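# Fit and lock the server's top cover, tools removed

## Task

Shut the server: place its top cover on it and get it locked, making sure no tool remains inside. The cover locks when it is slid closed, either by pushing it firmly or while both release buttons are held pressed.

## Robot and tools

Robot: two 7-joint Kinova Gen3 arms, left_arm and right_arm, each with a two-finger parallel gripper. The fingers point along the gripper's +z axis and close along its x axis. The reported hand point sits midway between the pads, and the fingertips extend 17.5 mm past it. The pads open to 50 mm at most. Turning the gripper a lot can swing the elbow, because the hand pose does not fix it.

Frames: the scene frame has its origin at table-top height, midway between the nominal arm bases, with +z up and +x out over the table. left_arm is on the +y side; this has nothing to do with which side of an image it appears on. The measured bases are left_arm (-0.003, +0.269, 0) and right_arm (+0.046, -0.383, 0), both with almost no yaw. Hand positions (metres), quaternions (wxyz), velocities and targets are given in each arm's own base frame. Offsets are taken along the axes of that arm's current Hand target. Printed poses can be off by a few cm, more at long reach.

Row layout, shared by execute_actions and move: 18 numbers, each from -1 to 1. The first 9 are for left_arm: dx, dy, dz, rx, ry, rz, then gripper position, force_limit, speed. The next 9 are the same for right_arm. Both arms are always included. The six pose numbers are an offset from that arm's Hand target at the start of the action or move, not an absolute pose. 1.0 equals 0.6 m or 180 degrees, and rx, ry, rz together form one rotation vector. Sending all six as 0 asks nothing new of that arm. The three gripper numbers are absolute commands and are always sent, so repeat the last values to keep a grip. A 0 there is a real command.

Gripper: position +1 is fully open and about -0.65 brings the pads together. Send -1 to grip, which closes until something blocks it. force_limit ranges from about 20 N per pad (-1) through 102 N (0) to 185 N (+1). speed ranges from 20 mm/s (-1) through 85 (0) to 150 mm/s (+1). Both start at +1. A new force or speed only takes effect after the position number changes by at least 0.01. Opening first gives a softer re-grip. object_status: 0 moving, 1 blocked while opening, 2 blocked while closing (a grip), 3 reached the commanded position or the pads met. The opening is about (250 - position_measured) x 0.202 mm.

execute_actions(actions, cameras): actions is a list of actions, and each action has up to 15 rows, one per 1/30 s step. If there are fewer than 15 rows, the last row is held to the end. Every row counts from the pose the arm had at the start of that action. Repeating an offset in a new action moves the arm further. Images come back only when actions is empty or cameras names them. An empty list also reports the current task.

move(target, speed, blend, blocking, cameras): target is one 18-number row or a list of up to 15 rows. Every row is an offset from the same starting Hand targets, not from the previous row. The path is a straight line for each gripper. speed is in m/s, from 0.002 to 0.5, default 0.25, and is either one value or one per target. blend is a corner radius in m, default 0, which means stopping at each target. A move lasts at most 10 s. It does not avoid obstacles. The result adds a move: line, such as done, off_target, moving, held or fault, plus limits such as paced or held. blocking=false returns after about 0.5 s while the move carries on.

wait(seconds, 0 to 3600) lets time pass without sending new commands. stop brakes a running move. zoom_image(camera, region [x0,y0,x1,y1]) enlarges part of the latest image, at most 504 x 504 px. Cameras: cam_head_left, cam_head_right, cam_high, cam_low, cam_left_wrist, cam_right_wrist, each 672x504. clear_fault(arm) clears a torque fault that has been reported. read_manual gives licence texts only. finished_scene(scene) ends the scene and cannot be undone. Call it only once the cover is locked and stays that way.

Limits and behaviour: each control step, the commanded orientation is clipped to within 32 degrees of the current one. Hand target in the result is the last command after that clip, and the gripper often settles a little short of it. A later call restates the target, or you can send the missing distance as an offset. The arms are stiff, so a target only a few mm past a firm contact presses very hard. To relieve a push, command a target back past the gripper. A torque fault, from a sensor over its limit or a joint more than 5 degrees off its plan, stops that arm until clear_fault. The clearance check holds back commands that bring the arms too close, but it does not stop the fingers. Gripping the other arm, or a moderate collision between the arms, can end the scene badly. Long holding, stretched reach or pushing into an unreachable pose heats the motors. A MOTOR HOT line warns at 60 °C, and at 75 °C the arm sags for 30 to 60 s or more. Torque limits are 104.5 N m for the four large joints and 51.3 N m for the three wrist joints. Flange force is the external force along the gripper axes, including the weight of anything held.

Avoid dropping things, releasing parts while they move, slamming, hard hits on fixed or heavy things, and anything leaving the table. Loose objects may be nudged by outside pushes. Prefer smooth, moderate-speed moves, and push the cover shut firmly but in a controlled way, or hold both release buttons while sliding it.

Each tool is called in YAML: its name, and indented under it one key for each argument.

## Session

execute_actions:
  actions: []

Scene clock: 0.00 s.
left_arm: end_effector_position=(+0.7369, +0.1584, +0.2310) position_measured=3 object_status=3 end_effector_quat_wxyz=(+0.011, +0.961, -0.237, +0.142) | right_arm: end_effector_position=(+0.0471, +0.4551, +0.3921) position_measured=3 object_status=3 end_effector_quat_wxyz=(-0.537, +0.344, +0.751, +0.171)
Joint positions: left_arm=[-0.407 1.075 0.58 0.365 -0.371 1.505 -0.682] | right_arm=[-0.75 0.267 -0.062 1.904 -1.232 1.373 2.019]
Joint velocities: within noise
Joint torques (N m): no reading
Flange force (N): no reading
Hand target: left_arm +0.7369, +0.1584, +0.2310; +0.011, +0.961, -0.237, +0.142 | right_arm +0.0471, +0.4551, +0.3921; -0.537, +0.344, +0.751, +0.171
Tool commands: left_gripper/position=+1.0 left_gripper/force_limit=+1.0 left_gripper/speed=+1.0 right_gripper/position=+1.0 right_gripper/force_limit=+1.0 right_gripper/speed=+1.0

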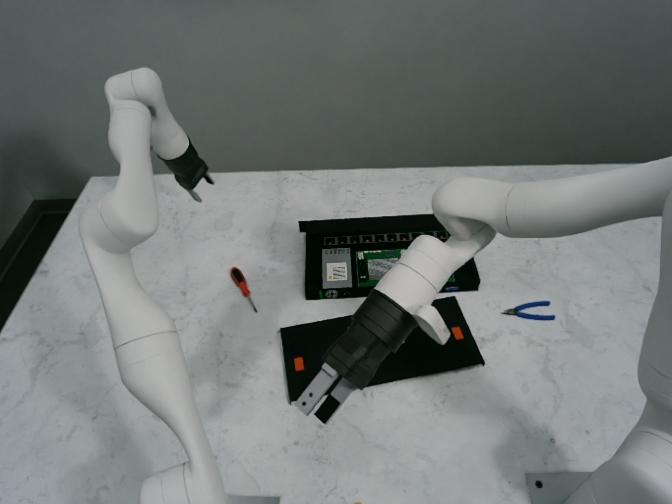

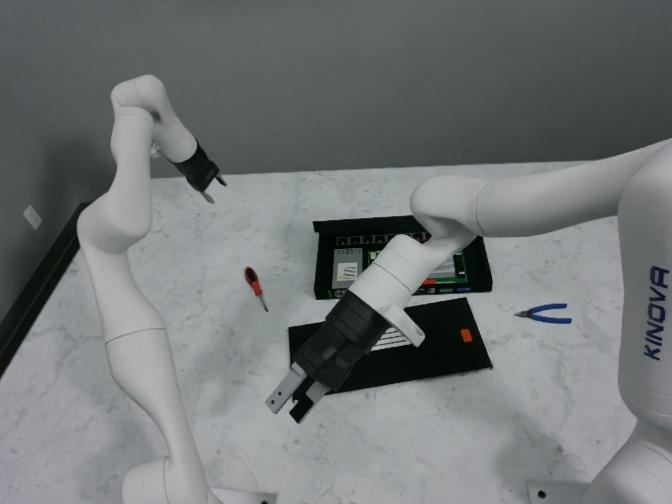

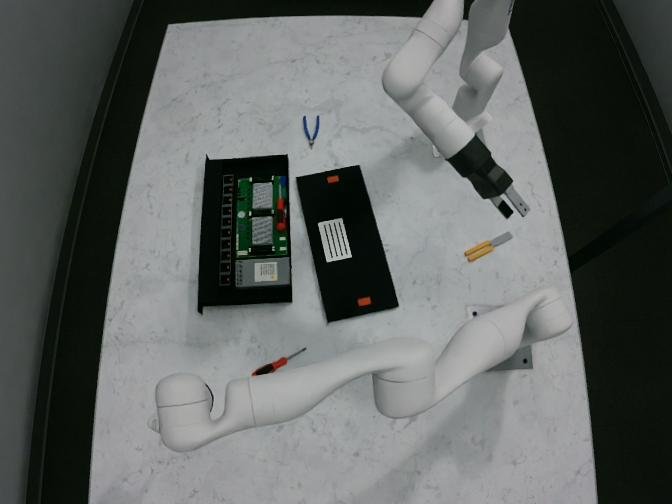

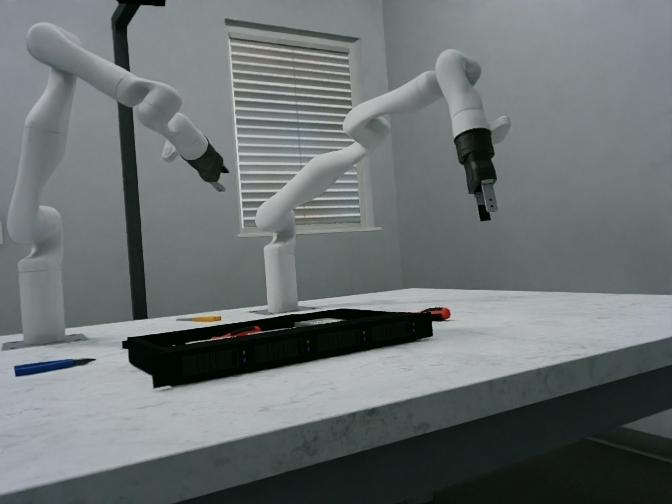

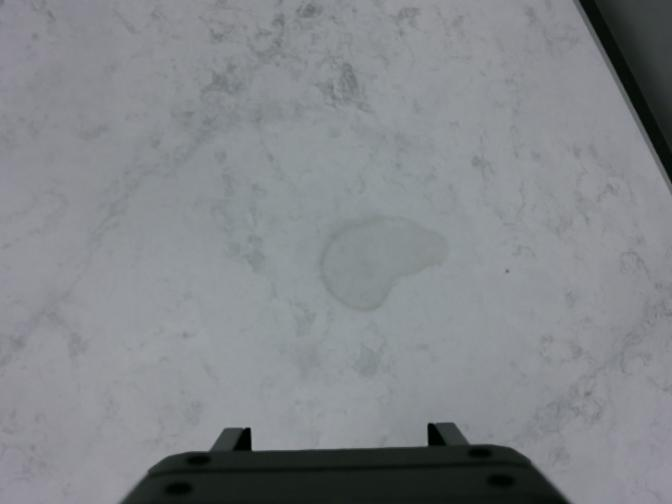

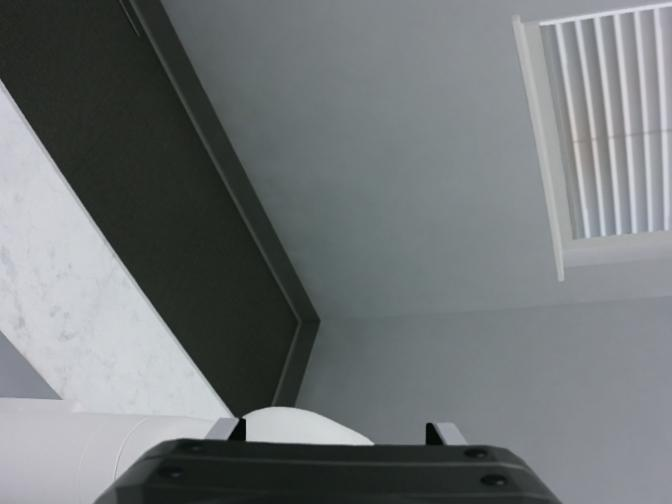

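zoom_image:
  camera: "cam_high"
  region: [180, 130, 420, 340]

zoom_image:
  camera: "cam_head_right"
  region: [260, 200, 520, 420]

zoom_image:
  camera: "cam_low"
  region: [100, 280, 480, 400]

Scaled by 2.100.

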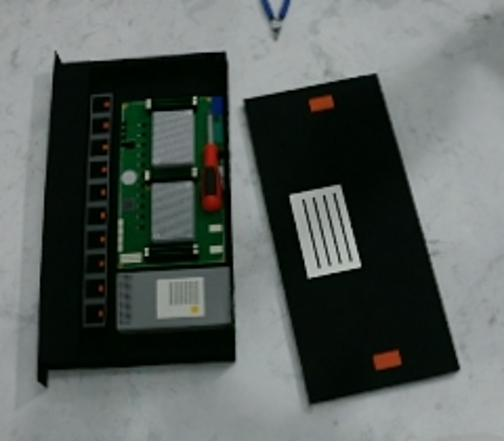

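Scaled by 1.938.

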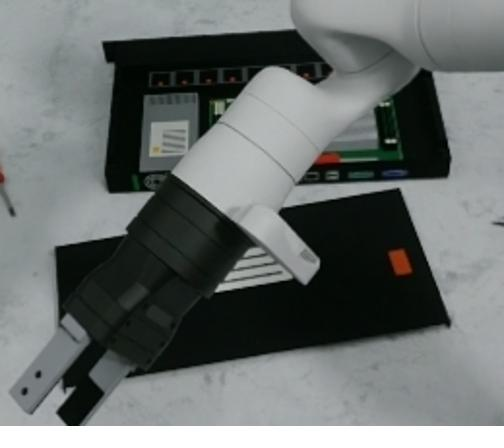

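Scaled by 1.326.

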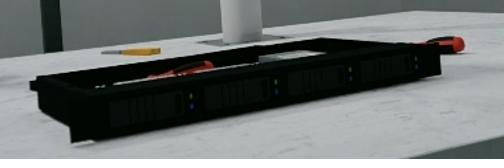

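move:
  target: [0,0,0,0,0,0,1,1,1,-0.2528,0.3853,-0.805,0.1189,-0.3733,-0.2392,1,1,1]
  speed: 0.35
  cameras: ["cam_right_wrist","cam_high"]

Scene clock: 55.27 s.
left_arm: end_effector_position=(+0.7369, +0.1584, +0.2310) position_measured=3 object_status=3 end_effector_quat_wxyz=(+0.011, +0.961, -0.237, +0.142) | right_arm: end_effector_position=(+0.5694, +0.2646, +0.4012) position_measured=3 object_status=3 end_effector_quat_wxyz=(+0.058, +0.000, +0.998, +0.027)
Joint positions: left_arm=[-0.407 1.075 0.58 0.365 -0.371 1.505 -0.682] | right_arm=[-0.481 0.91 0.233 0.035 -0.221 2.07 2.673]
Joint torques (N m): left_arm=[-0.45 -28.32 3.75 -7.87 0.48 -0.87 -0.26] | right_arm=[-1.05 -24.29 -0.63 -9.29 0.24 -0.61 -0.18]
Flange force (N): no reading
Hand target: left_arm +0.7369, +0.1584, +0.2310; +0.011, +0.961, -0.237, +0.142 | right_arm +0.5701, +0.2650, +0.4019; +0.000, +0.000, +1.000, +0.000
Off the commanded pose: left_arm 0.000 m, 0 deg | right_arm 0.001 m, 7 deg.
elbow stopped short (right arm): the move would have taken joint 4 (elbow) straighter than the controller allows.
move: off_target (right_arm)
Images, in order (width x height): cam_high 672x504, cam_right_wrist 672x504.

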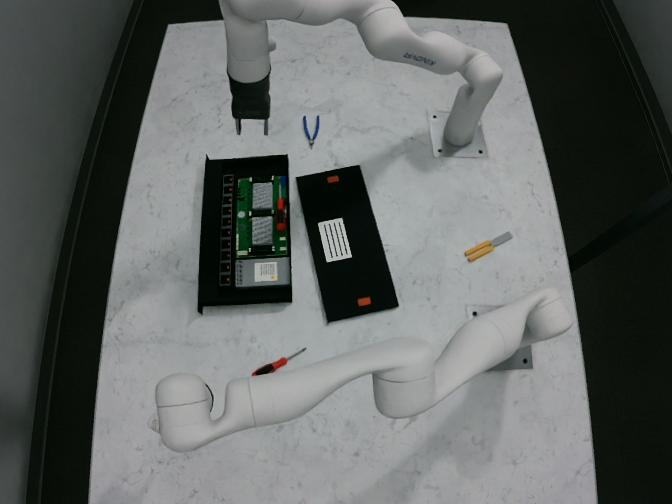

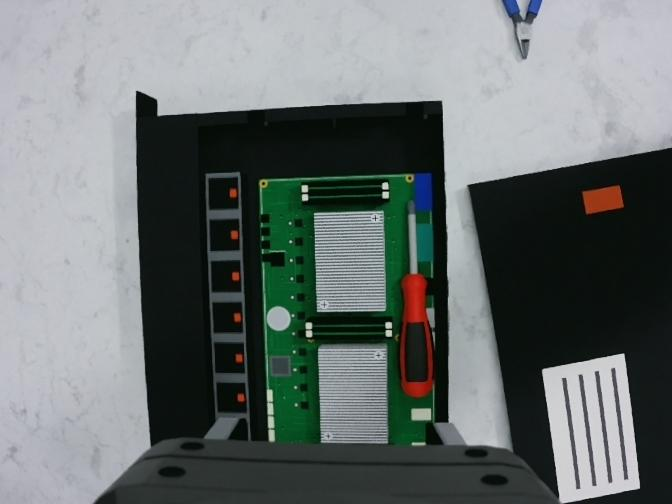

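zoom_image:
  camera: "cam_right_wrist"
  region: [340, 160, 480, 440]

zoom_image:
  camera: "cam_right_wrist"
  region: [130, 80, 450, 200]

Scaled by 1.800.

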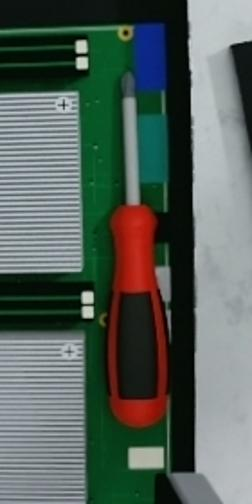

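Scaled by 1.575.

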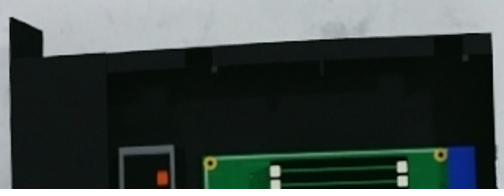

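move:
  target: [0,0,0,0,0,0,1,1,1,0.03,-0.0433,0.3867,0,0,0,0.01,1,0]
  cameras: ["cam_right_wrist"]

zoom_image:
  camera: "cam_right_wrist"
  region: [320, 180, 520, 440]

Scene clock: 117.70 s.
left_arm: end_effector_position=(+0.7369, +0.1584, +0.2310) position_measured=3 object_status=3 end_effector_quat_wxyz=(+0.011, +0.961, -0.237, +0.142) | right_arm: end_effector_position=(+0.5519, +0.2389, +0.1699) position_measured=151 object_status=3 end_effector_quat_wxyz=(+0.000, +0.000, +1.000, +0.000)
Joint positions: left_arm=[-0.407 1.075 0.58 0.365 -0.371 1.505 -0.682] | right_arm=[-0.554 0.795 0.232 1.053 -0.17 1.312 2.795]
Joint torques (N m): left_arm=[-0.46 -28.27 3.76 -7.96 0.46 -0.83 -0.28] | right_arm=[-1.07 -23.45 0.46 -10.47 0.2 -0.08 -0.14]
Flange force (N): left_arm=no reading | right_arm=[6.1 -4.8 1.9]
Hand target: left_arm +0.7369, +0.1584, +0.2310; +0.011, +0.961, -0.237, +0.142 | right_arm +0.5519, +0.2389, +0.1699; +0.000, +0.000, +1.000, +0.000
Off the commanded pose: left_arm 0.000 m, 0 deg | right_arm 0.000 m, 0 deg.
move: done

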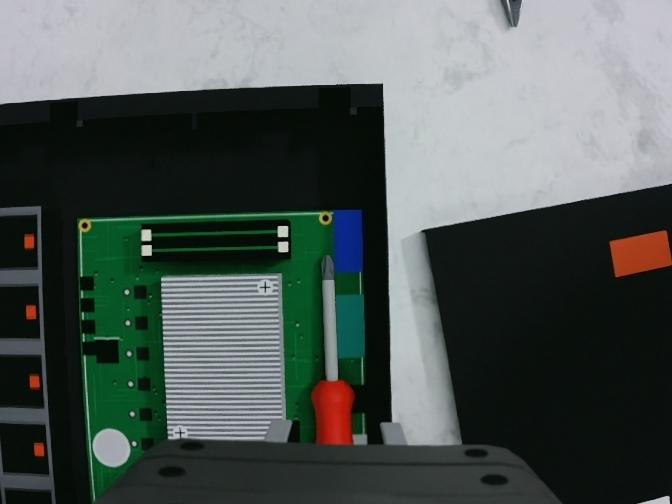

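Scaled by 1.938.

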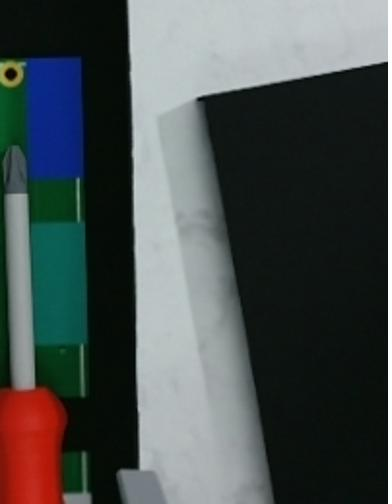

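move:
  target: [0,0,0,0,0,0,1,1,1,-0.0042,-0.0183,0.18,0,0,0,0.01,1,0]
  cameras: ["cam_right_wrist","cam_low","cam_head_left"]

zoom_image:
  camera: "cam_low"
  region: [120, 240, 320, 400]

Scene clock: 152.83 s.
left_arm: end_effector_position=(+0.7369, +0.1584, +0.2310) position_measured=3 object_status=3 end_effector_quat_wxyz=(+0.011, +0.961, -0.237, +0.142) | right_arm: end_effector_position=(+0.5543, +0.2278, +0.0619) position_measured=151 object_status=3 end_effector_quat_wxyz=(+0.000, +0.000, +1.000, +0.000)
Joint positions: left_arm=[-0.407 1.075 0.58 0.365 -0.371 1.505 -0.682] | right_arm=[-0.534 0.899 0.211 1.21 -0.189 1.053 2.835]
Joint torques (N m): left_arm=[-0.45 -28.33 3.73 -7.89 0.5 -0.87 -0.28] | right_arm=[-1.06 -23.83 0.54 -9.41 0.22 -0.25 -0.16]
Flange force (N): left_arm=no reading | right_arm=[4.9 -4.1 -0.3]
Hand target: left_arm +0.7369, +0.1584, +0.2310; +0.011, +0.961, -0.237, +0.142 | right_arm +0.5543, +0.2278, +0.0619; +0.000, +0.000, +1.000, +0.000
Off the commanded pose: left_arm 0.000 m, 0 deg | right_arm 0.000 m, 0 deg.
move: done
Images, in order (width x height): cam_head_left 672x504, cam_low 672x504, cam_right_wrist 672x504.

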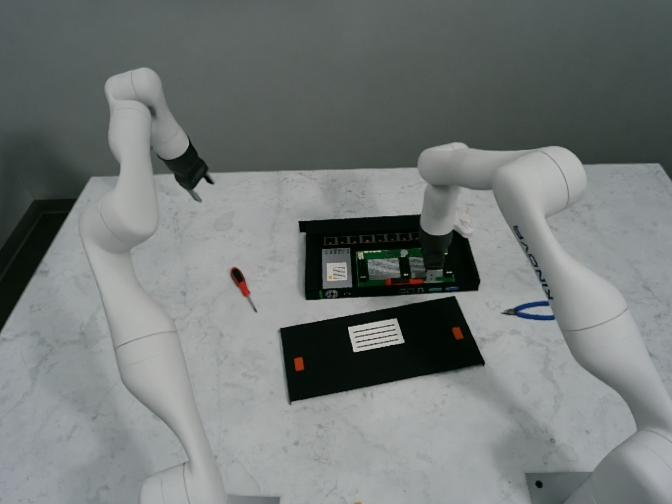

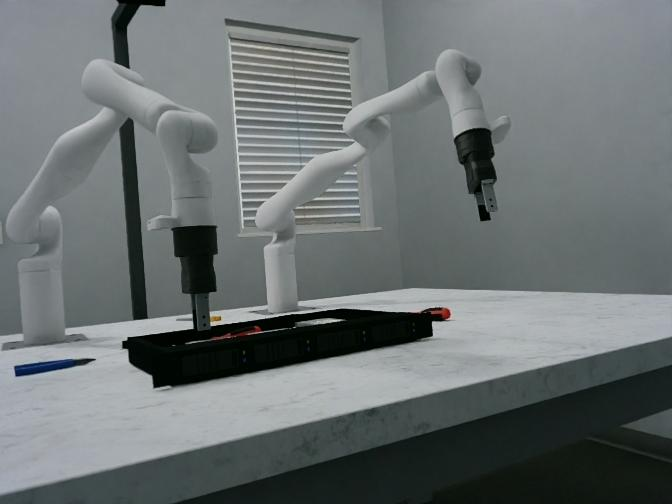

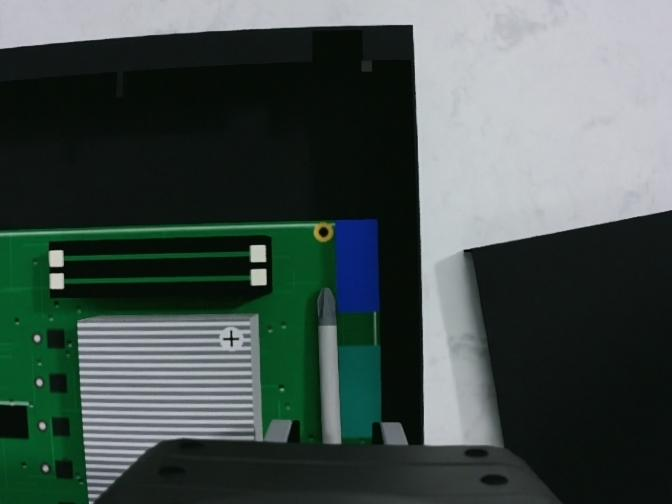

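Scaled by 2.520.

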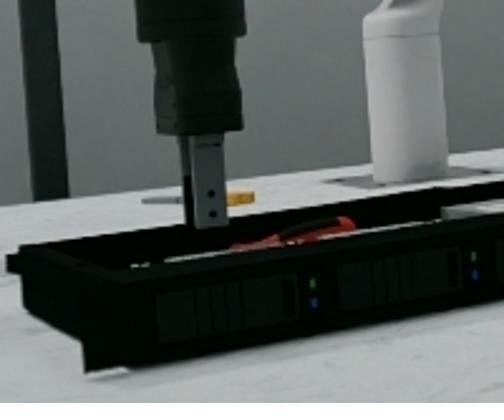

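move:
  target: [0,0,0,0,0,0,1,1,1,-0.004,0.008,0.042,0,0,0,0.01,1,0]
  speed: 0.04
  cameras: ["cam_right_wrist","cam_low"]

zoom_image:
  camera: "cam_low"
  region: [120, 240, 320, 400]

Scene clock: 175.73 s.
left_arm: end_effector_position=(+0.7369, +0.1584, +0.2310) position_measured=3 object_status=3 end_effector_quat_wxyz=(+0.011, +0.961, -0.237, +0.142) | right_arm: end_effector_position=(+0.5567, +0.2326, +0.0367) position_measured=151 object_status=3 end_effector_quat_wxyz=(+0.000, +0.000, +1.000, +0.000)
Joint positions: left_arm=[-0.407 1.075 0.58 0.365 -0.371 1.505 -0.682] | right_arm=[-0.536 0.941 0.205 1.21 -0.195 1.011 2.832]
Joint torques (N m): left_arm=[-0.51 -28.2 3.8 -8 0.51 -0.8 -0.26] | right_arm=[-1.02 -24.26 0.61 -9.24 0.2 -0.17 -0.14]
Flange force (N): left_arm=no reading | right_arm=[5.2 -4.1 -0.2]
Hand target: left_arm +0.7369, +0.1584, +0.2310; +0.011, +0.961, -0.237, +0.142 | right_arm +0.5567, +0.2326, +0.0367; +0.000, +0.000, +1.000, +0.000
Off the commanded pose: left_arm 0.000 m, 0 deg | right_arm 0.000 m, 0 deg.
move: done
Images, in order (width x height): cam_low 672x504, cam_right_wrist 672x504.

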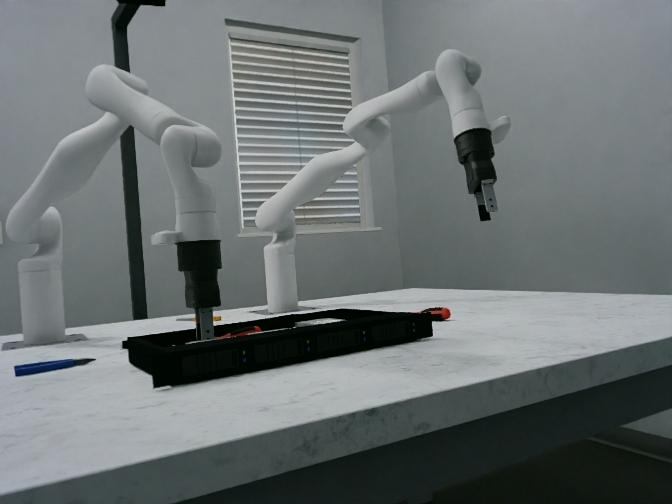

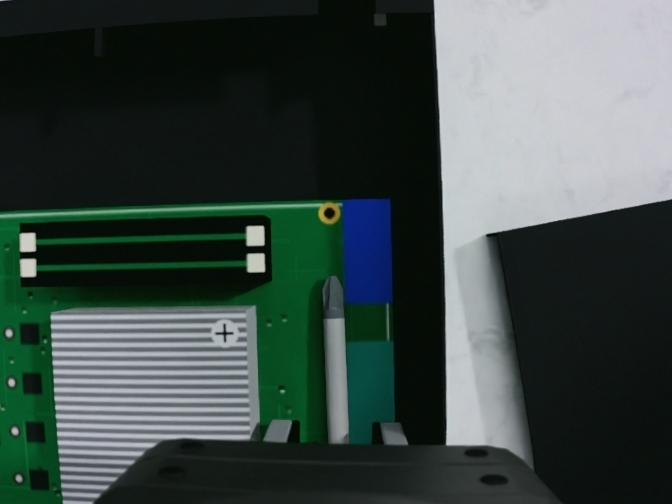

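Scaled by 2.520.

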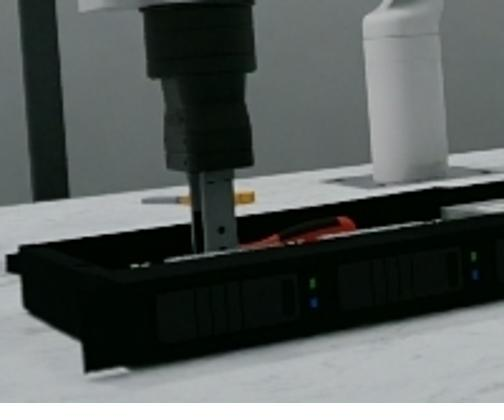

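move:
  target:
    - [0,0,0,0,0,0,1,1,1,0,0,0.012,0,0,0,0.01,1,0]
    - [0,0,0,0,0,0,1,1,1,0,0,0.012,0,0,0,-1,-0.8,-0.8]
  speed: 0.03
  cameras: ["cam_right_wrist"]

Scene clock: 183.10 s.
left_arm: end_effector_position=(+0.7369, +0.1584, +0.2310) position_measured=3 object_status=3 end_effector_quat_wxyz=(+0.011, +0.961, -0.237, +0.142) | right_arm: end_effector_position=(+0.5567, +0.2326, +0.0295) position_measured=224 object_status=2 end_effector_quat_wxyz=(+0.000, +0.000, +1.000, +0.000)
Joint positions: left_arm=[-0.407 1.075 0.58 0.365 -0.371 1.505 -0.682] | right_arm=[-0.536 0.951 0.203 1.214 -0.197 0.997 2.833]
Joint torques (N m): left_arm=[-0.47 -28.3 3.75 -7.87 0.48 -0.82 -0.28] | right_arm=[-1.04 -24.35 0.65 -9.15 0.21 -0.14 -0.11]
Flange force (N): left_arm=no reading | right_arm=[5.1 -4.1 -0.2]
Hand target: left_arm +0.7369, +0.1584, +0.2310; +0.011, +0.961, -0.237, +0.142 | right_arm +0.5567, +0.2326, +0.0295; +0.000, +0.000, +1.000, +0.000
Off the commanded pose: left_arm 0.000 m, 0 deg | right_arm 0.000 m, 0 deg.
move: done

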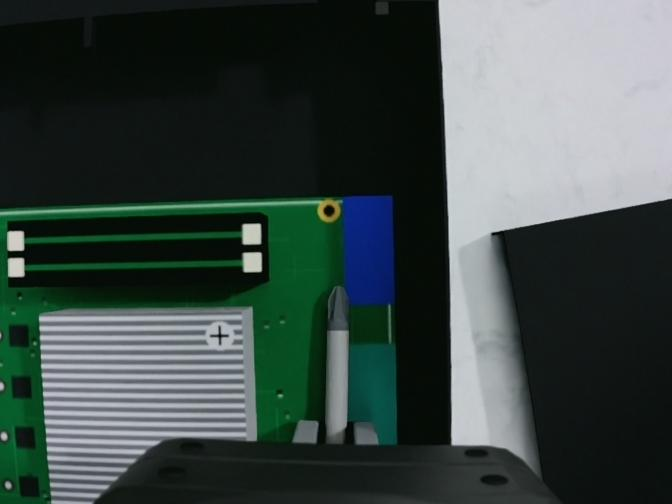

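move:
  target:
    - [0,0,0,0,0,0,1,1,1,0,0,-0.2333,0,0,0,-1,-0.8,-0.8]
    - [0,0,0,0,0,0,1,1,1,0.3778,-0.471,-0.2333,0,0,0,-1,-0.8,-0.8]
    - [0,0,0,0,0,0,1,1,1,0.3778,-0.471,-0.03,0,0,0,-1,-0.8,-0.8]
  speed: [0.1,0.2,0.12]
  blend: [0.03,0.03,0]
  cameras: ["all"]

zoom_image:
  camera: "cam_high"
  region: [180, 90, 480, 340]

Scene clock: 207.83 s.
left_arm: end_effector_position=(+0.7369, +0.1584, +0.2310) position_measured=3 object_status=3 end_effector_quat_wxyz=(+0.011, +0.961, -0.237, +0.142) | right_arm: end_effector_position=(+0.3300, -0.0499, +0.0479) position_measured=224 object_status=2 end_effector_quat_wxyz=(+0.000, +0.000, +1.000, +0.000)
Joint positions: left_arm=[-0.407 1.075 0.58 0.365 -0.371 1.505 -0.682] | right_arm=[-0.11 0.485 0.245 2.208 -0.249 0.474 3.472]
Joint torques (N m): left_arm=[-0.44 -28.33 3.7 -7.89 0.47 -0.82 -0.27] | right_arm=[-1.04 -13.23 -0.05 -5.68 0.2 -0.14 -0.09]
Flange force (N): left_arm=no reading | right_arm=[4.8 -2.5 -0.2]
Hand target: left_arm +0.7369, +0.1584, +0.2310; +0.011, +0.961, -0.237, +0.142 | right_arm +0.3300, -0.0499, +0.0478; +0.000, +0.000, +1.000, +0.000
Off the commanded pose: left_arm 0.000 m, 0 deg | right_arm 0.000 m, 0 deg.
move: done

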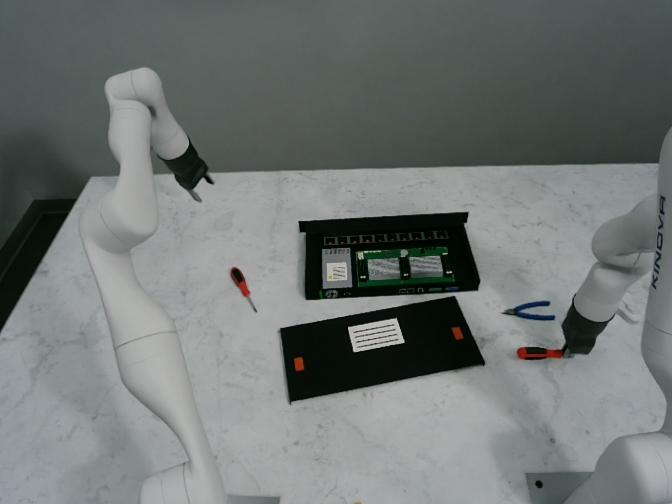

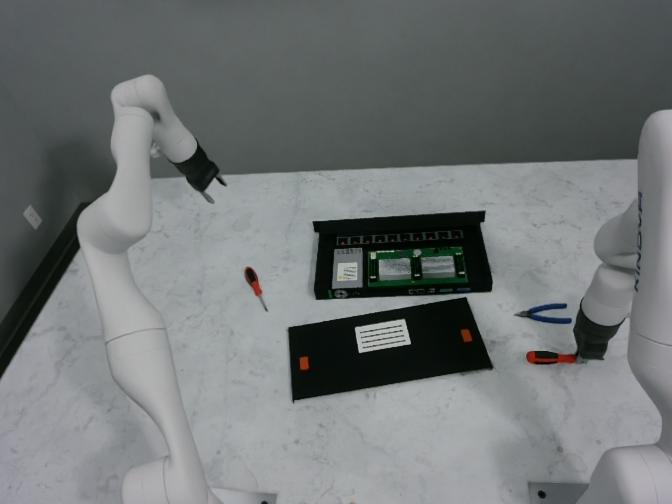

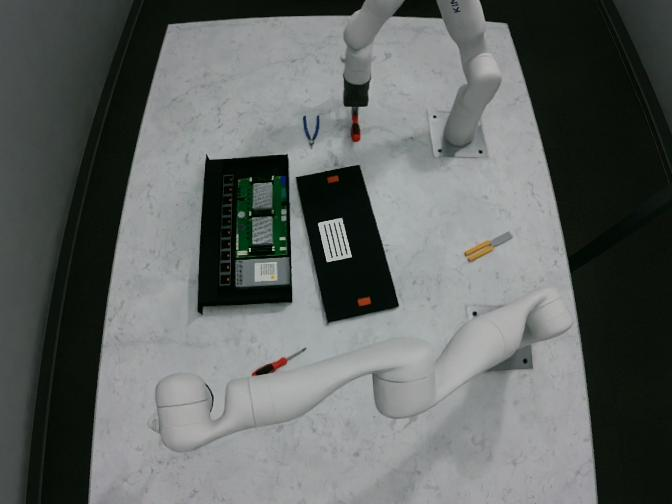

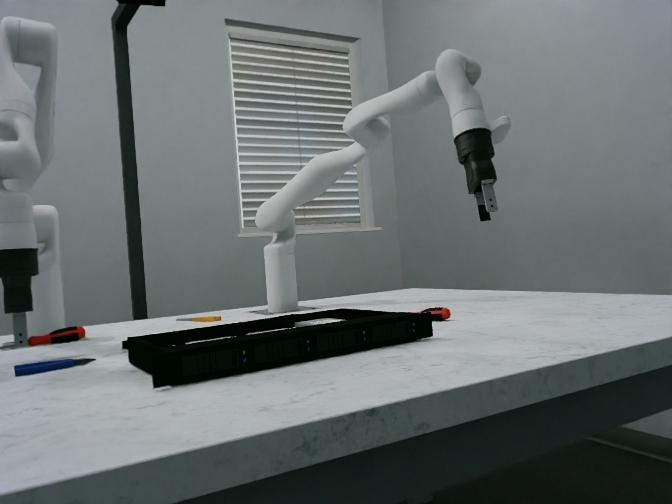

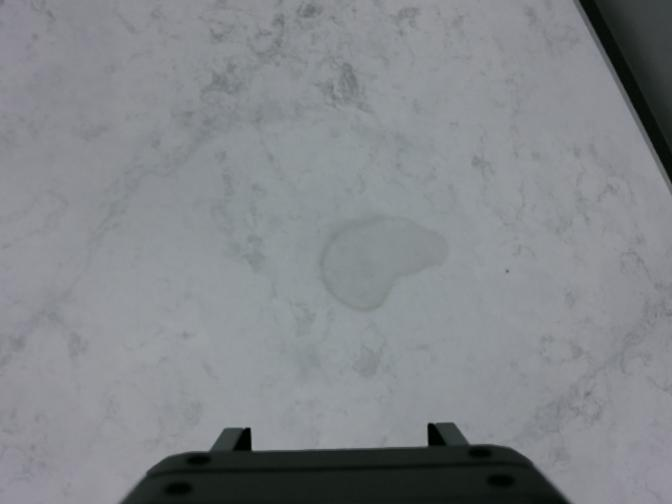

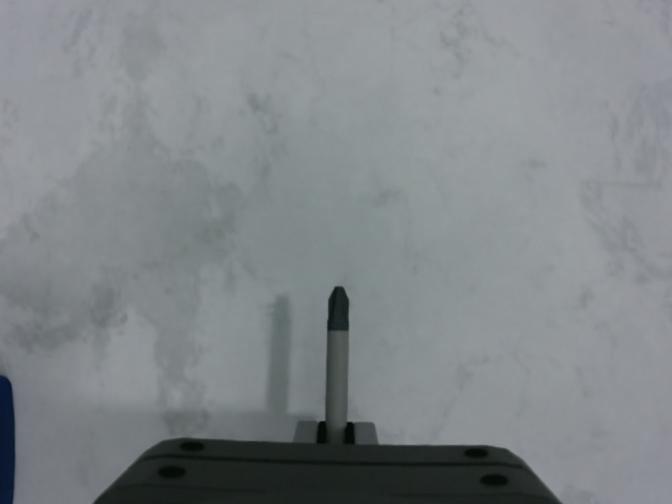

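Scaled by 1.680.

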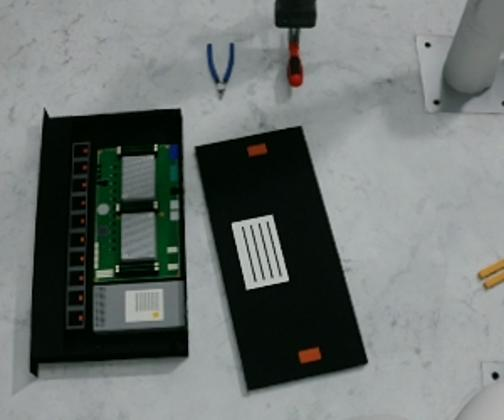

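move:
  target:
    - [0,0,0,0,0,0,1,1,1,0,0,0.037,0,0,0,-1,-0.8,-0.8]
    - [0,0,0,0,0,0,1,1,1,0,0,0.037,0,0,0,-0.2,-0.8,-0.8]
    - [0,0,0,0,0,0,1,1,1,0,0,-0.2,0,0,0,-0.2,-0.8,-0.8]
  speed: [0.05,0.05,0.2]
  cameras: ["cam_head_left","cam_head_right","cam_right_wrist"]

zoom_image:
  camera: "cam_head_left"
  region: [270, 285, 400, 415]

zoom_image:
  camera: "cam_head_right"
  region: [390, 285, 510, 405]

Scene clock: 228.67 s.
left_arm: end_effector_position=(+0.7369, +0.1584, +0.2310) position_measured=3 object_status=3 end_effector_quat_wxyz=(+0.011, +0.961, -0.237, +0.142) | right_arm: end_effector_position=(+0.3301, -0.0499, +0.1678) position_measured=182 object_status=3 end_effector_quat_wxyz=(+0.000, +0.000, +1.000, +0.000)
Joint positions: left_arm=[-0.407 1.075 0.58 0.365 -0.371 1.505 -0.682] | right_arm=[-0.208 0.218 0.338 2.047 -0.092 0.891 3.322]
Joint torques (N m): left_arm=[-0.42 -28.29 3.83 -7.89 0.45 -0.84 -0.28] | right_arm=[-1.07 -10.37 -0.5 -8.79 0.23 -0.21 -0.16]
Flange force (N): left_arm=no reading | right_arm=[5.1 -3.3 0.8]
Hand target: left_arm +0.7369, +0.1584, +0.2310; +0.011, +0.961, -0.237, +0.142 | right_arm +0.3301, -0.0499, +0.1679; +0.000, +0.000, +1.000, +0.000
Off the commanded pose: left_arm 0.000 m, 0 deg | right_arm 0.000 m, 0 deg.
move: done

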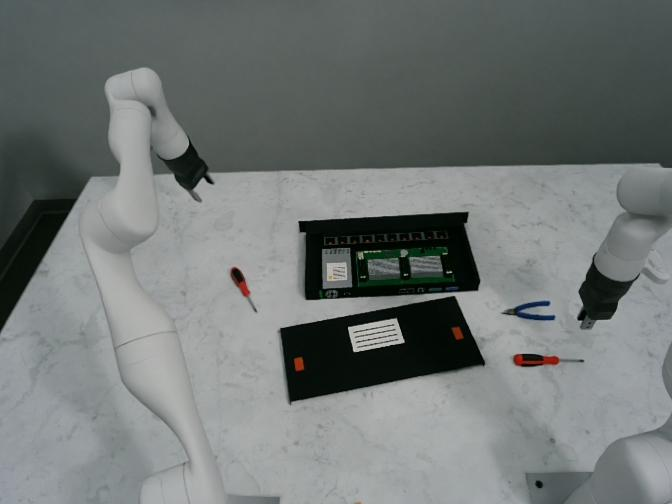

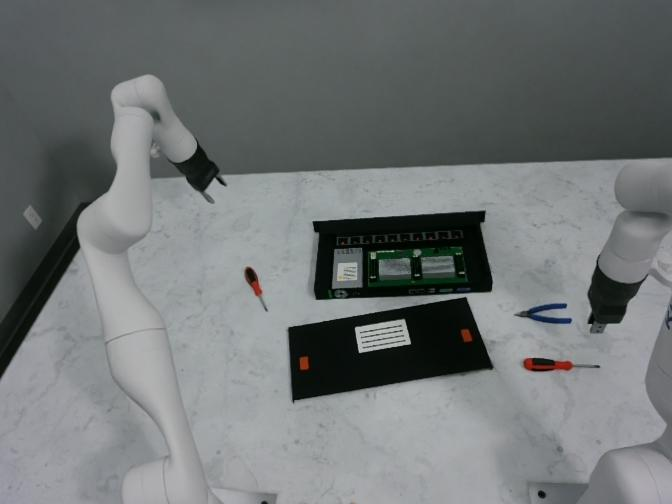

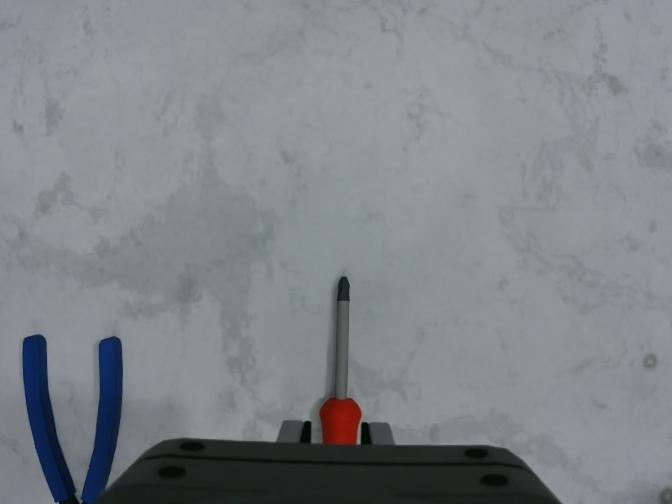

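Scaled by 3.877.

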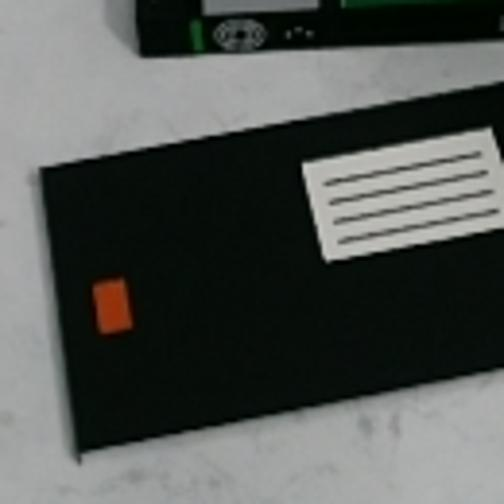

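Scaled by 4.200.

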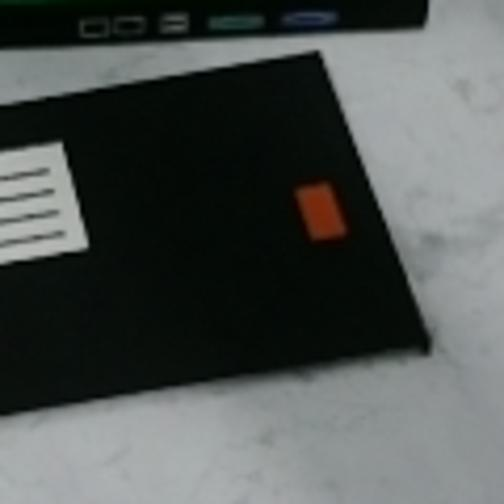

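move:
  target: [0,0,0,0,0,0,1,1,1,-0.117,0,0.03,0,-0.5,-0.866,-0.2,-0.8,-0.8]
  speed: 0.4
  cameras: ["cam_right_wrist"]

zoom_image:
  camera: "cam_right_wrist"
  region: [150, 130, 520, 330]

Scene clock: 294.17 s.
left_arm: end_effector_position=(+0.7369, +0.1584, +0.2310) position_measured=3 object_status=3 end_effector_quat_wxyz=(+0.011, +0.961, -0.237, +0.142) | right_arm: end_effector_position=(+0.4003, -0.0499, +0.1498) position_measured=182 object_status=3 end_effector_quat_wxyz=(-0.500, +0.866, +0.000, +0.000)
Joint positions: left_arm=[-0.407 1.075 0.58 0.365 -0.371 1.505 -0.682] | right_arm=[0.731 0.871 -0.132 1.574 -0.695 1.473 7.253]
Joint torques (N m): left_arm=[-0.44 -28.31 3.71 -7.89 0.47 -0.87 -0.28] | right_arm=[-1.09 -19.6 -3.45 -5.71 -1.53 2.42 -0.08]
Flange force (N): left_arm=no reading | right_arm=[-6.2 -1.6 1.6]
Hand target: left_arm +0.7369, +0.1584, +0.2310; +0.011, +0.961, -0.237, +0.142 | right_arm +0.4003, -0.0499, +0.1498; -0.500, +0.866, +0.000, +0.000
Off the commanded pose: left_arm 0.000 m, 0 deg | right_arm 0.000 m, 0 deg.
move: done

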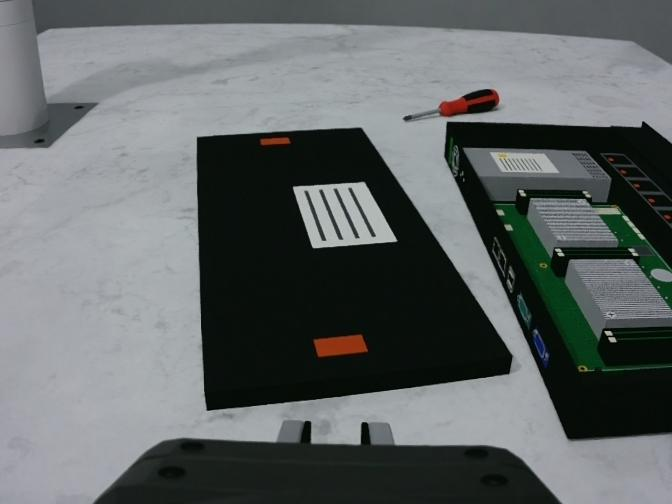

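Scaled by 1.362.

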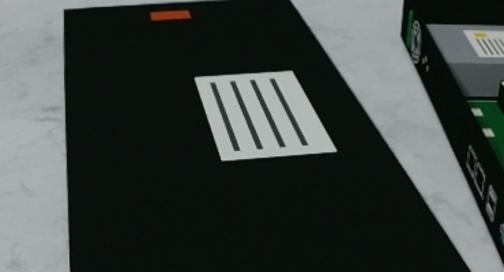

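move:
  target: [-0.4123,0.4689,-0.1751,-0.0622,-0.0726,0.3437,-1,-0.8,0,0.2667,-0.4363,0.389,-0.26,-0.26,-0.45,-1,-0.8,0]
  speed: 0.4
  cameras: ["cam_right_wrist","cam_left_wrist","cam_high"]

zoom_image:
  camera: "cam_right_wrist"
  region: [0, 0, 336, 400]

zoom_image:
  camera: "cam_right_wrist"
  region: [336, 0, 672, 400]

Scene clock: 366.57 s.
left_arm: end_effector_position=(+0.3700, +0.0302, +0.2498) position_measured=251 object_status=3 end_effector_quat_wxyz=(+0.000, +0.707, -0.707, +0.000) | right_arm: end_effector_position=(+0.5605, +0.2832, +0.2595) position_measured=251 object_status=3 end_effector_quat_wxyz=(+0.001, +0.707, +0.708, -0.001)
Joint positions: left_arm=[-0.874 0.262 0.922 1.787 -0.224 1.203 -1.458] | right_arm=[-0.447 0.849 -0.206 0.638 0.157 1.666 7.286]
Joint torques (N m): left_arm=[-0.43 -9.52 3.22 -7.77 0.01 0.06 -0.23] | right_arm=[-1.07 -24.78 -1.67 -10.76 0.13 -0.12 -0.11]
Flange force (N): left_arm=[0.9 -4.0 -0.9] | right_arm=[-7.1 -10.0 5.1]
Hand target: left_arm +0.3700, +0.0302, +0.2498; +0.000, +0.707, -0.707, +0.000 | right_arm +0.5605, +0.2832, +0.2595; +0.001, +0.707, +0.708, -0.001
Off the commanded pose: left_arm 0.000 m, 0 deg | right_arm 0.000 m, 0 deg.
move: done
Images, in order (width x height): cam_high 672x504, cam_left_wrist 672x504, cam_right_wrist 672x504.

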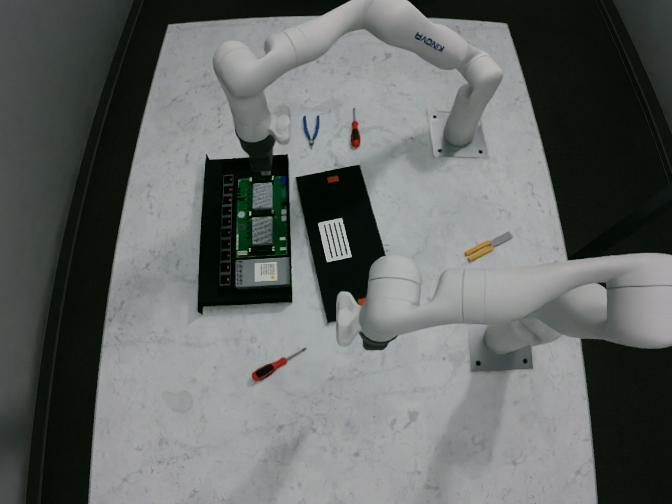

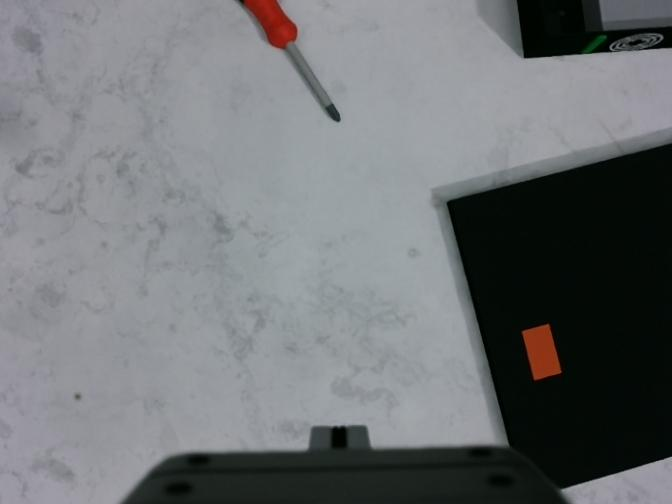

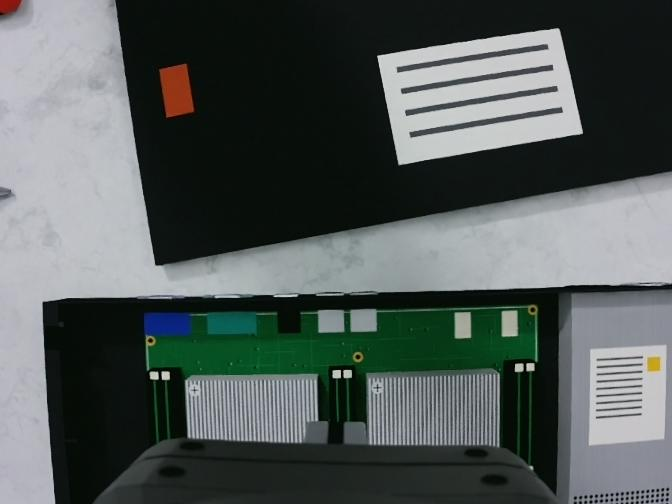

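Scaled by 1.260.

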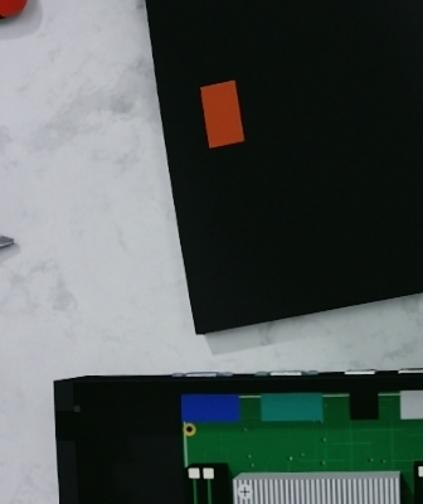

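Scaled by 1.260.

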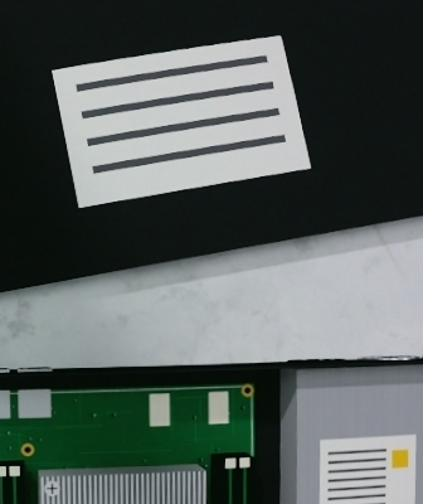

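move:
  target: [0.0887,0.0233,0.2167,0,0,-0.0733,-1,-0.8,0,-0.277,-0.2192,0.2325,0,0,-0.0656,-1,-0.8,0]
  speed: 0.3
  cameras: ["cam_right_wrist","cam_left_wrist","cam_high"]

Scene clock: 421.50 s.
left_arm: end_effector_position=(+0.3560, -0.0229, +0.1198) position_measured=251 object_status=3 end_effector_quat_wxyz=(+0.000, +0.783, -0.622, +0.000) | right_arm: end_effector_position=(+0.4292, +0.1165, +0.1203) position_measured=251 object_status=3 end_effector_quat_wxyz=(+0.001, +0.630, +0.776, -0.001)
Joint positions: left_arm=[-0.575 0.434 0.768 2.067 -0.422 0.798 -0.894] | right_arm=[-0.135 0.517 -0.271 1.757 0.173 0.892 7.58]
Joint torques (N m): left_arm=[-0.43 -11.74 3.79 -5.25 0.04 0.1 -0.29] | right_arm=[-0.94 -16.78 -2.08 -8.61 0.17 -0.1 -0.14]
Flange force (N): left_arm=[3.1 -3.3 2.2] | right_arm=[-2.8 -5.4 0.3]
Hand target: left_arm +0.3560, -0.0229, +0.1198; +0.000, +0.783, -0.622, +0.000 | right_arm +0.4292, +0.1165, +0.1203; +0.001, +0.630, +0.776, -0.001
Off the commanded pose: left_arm 0.000 m, 0 deg | right_arm 0.000 m, 0 deg.
move: done
Images, in order (width x height): cam_high 672x504, cam_left_wrist 672x504, cam_right_wrist 672x504.

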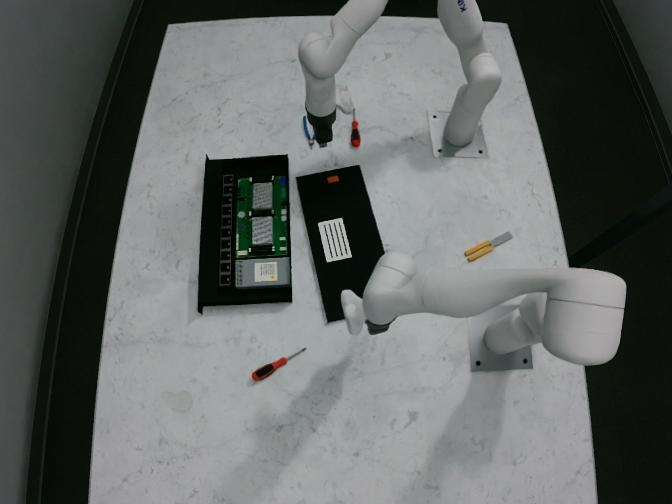

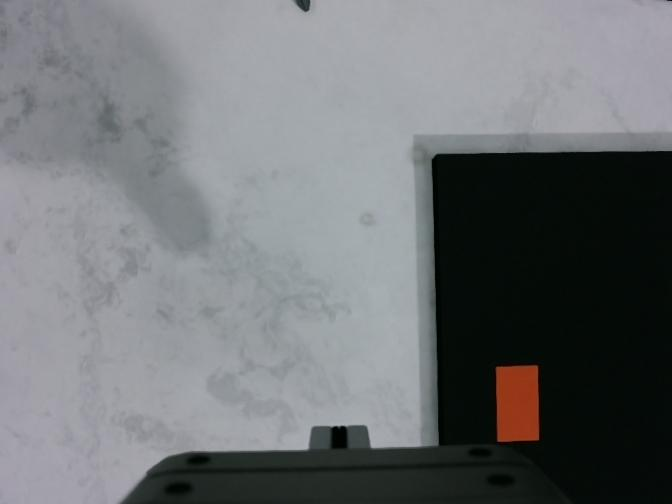

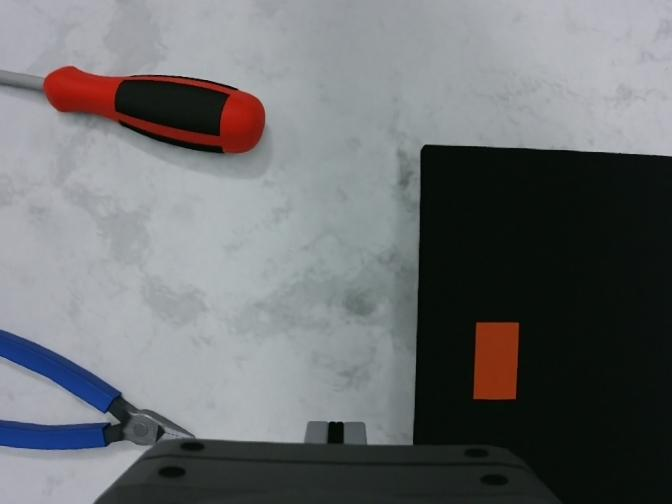

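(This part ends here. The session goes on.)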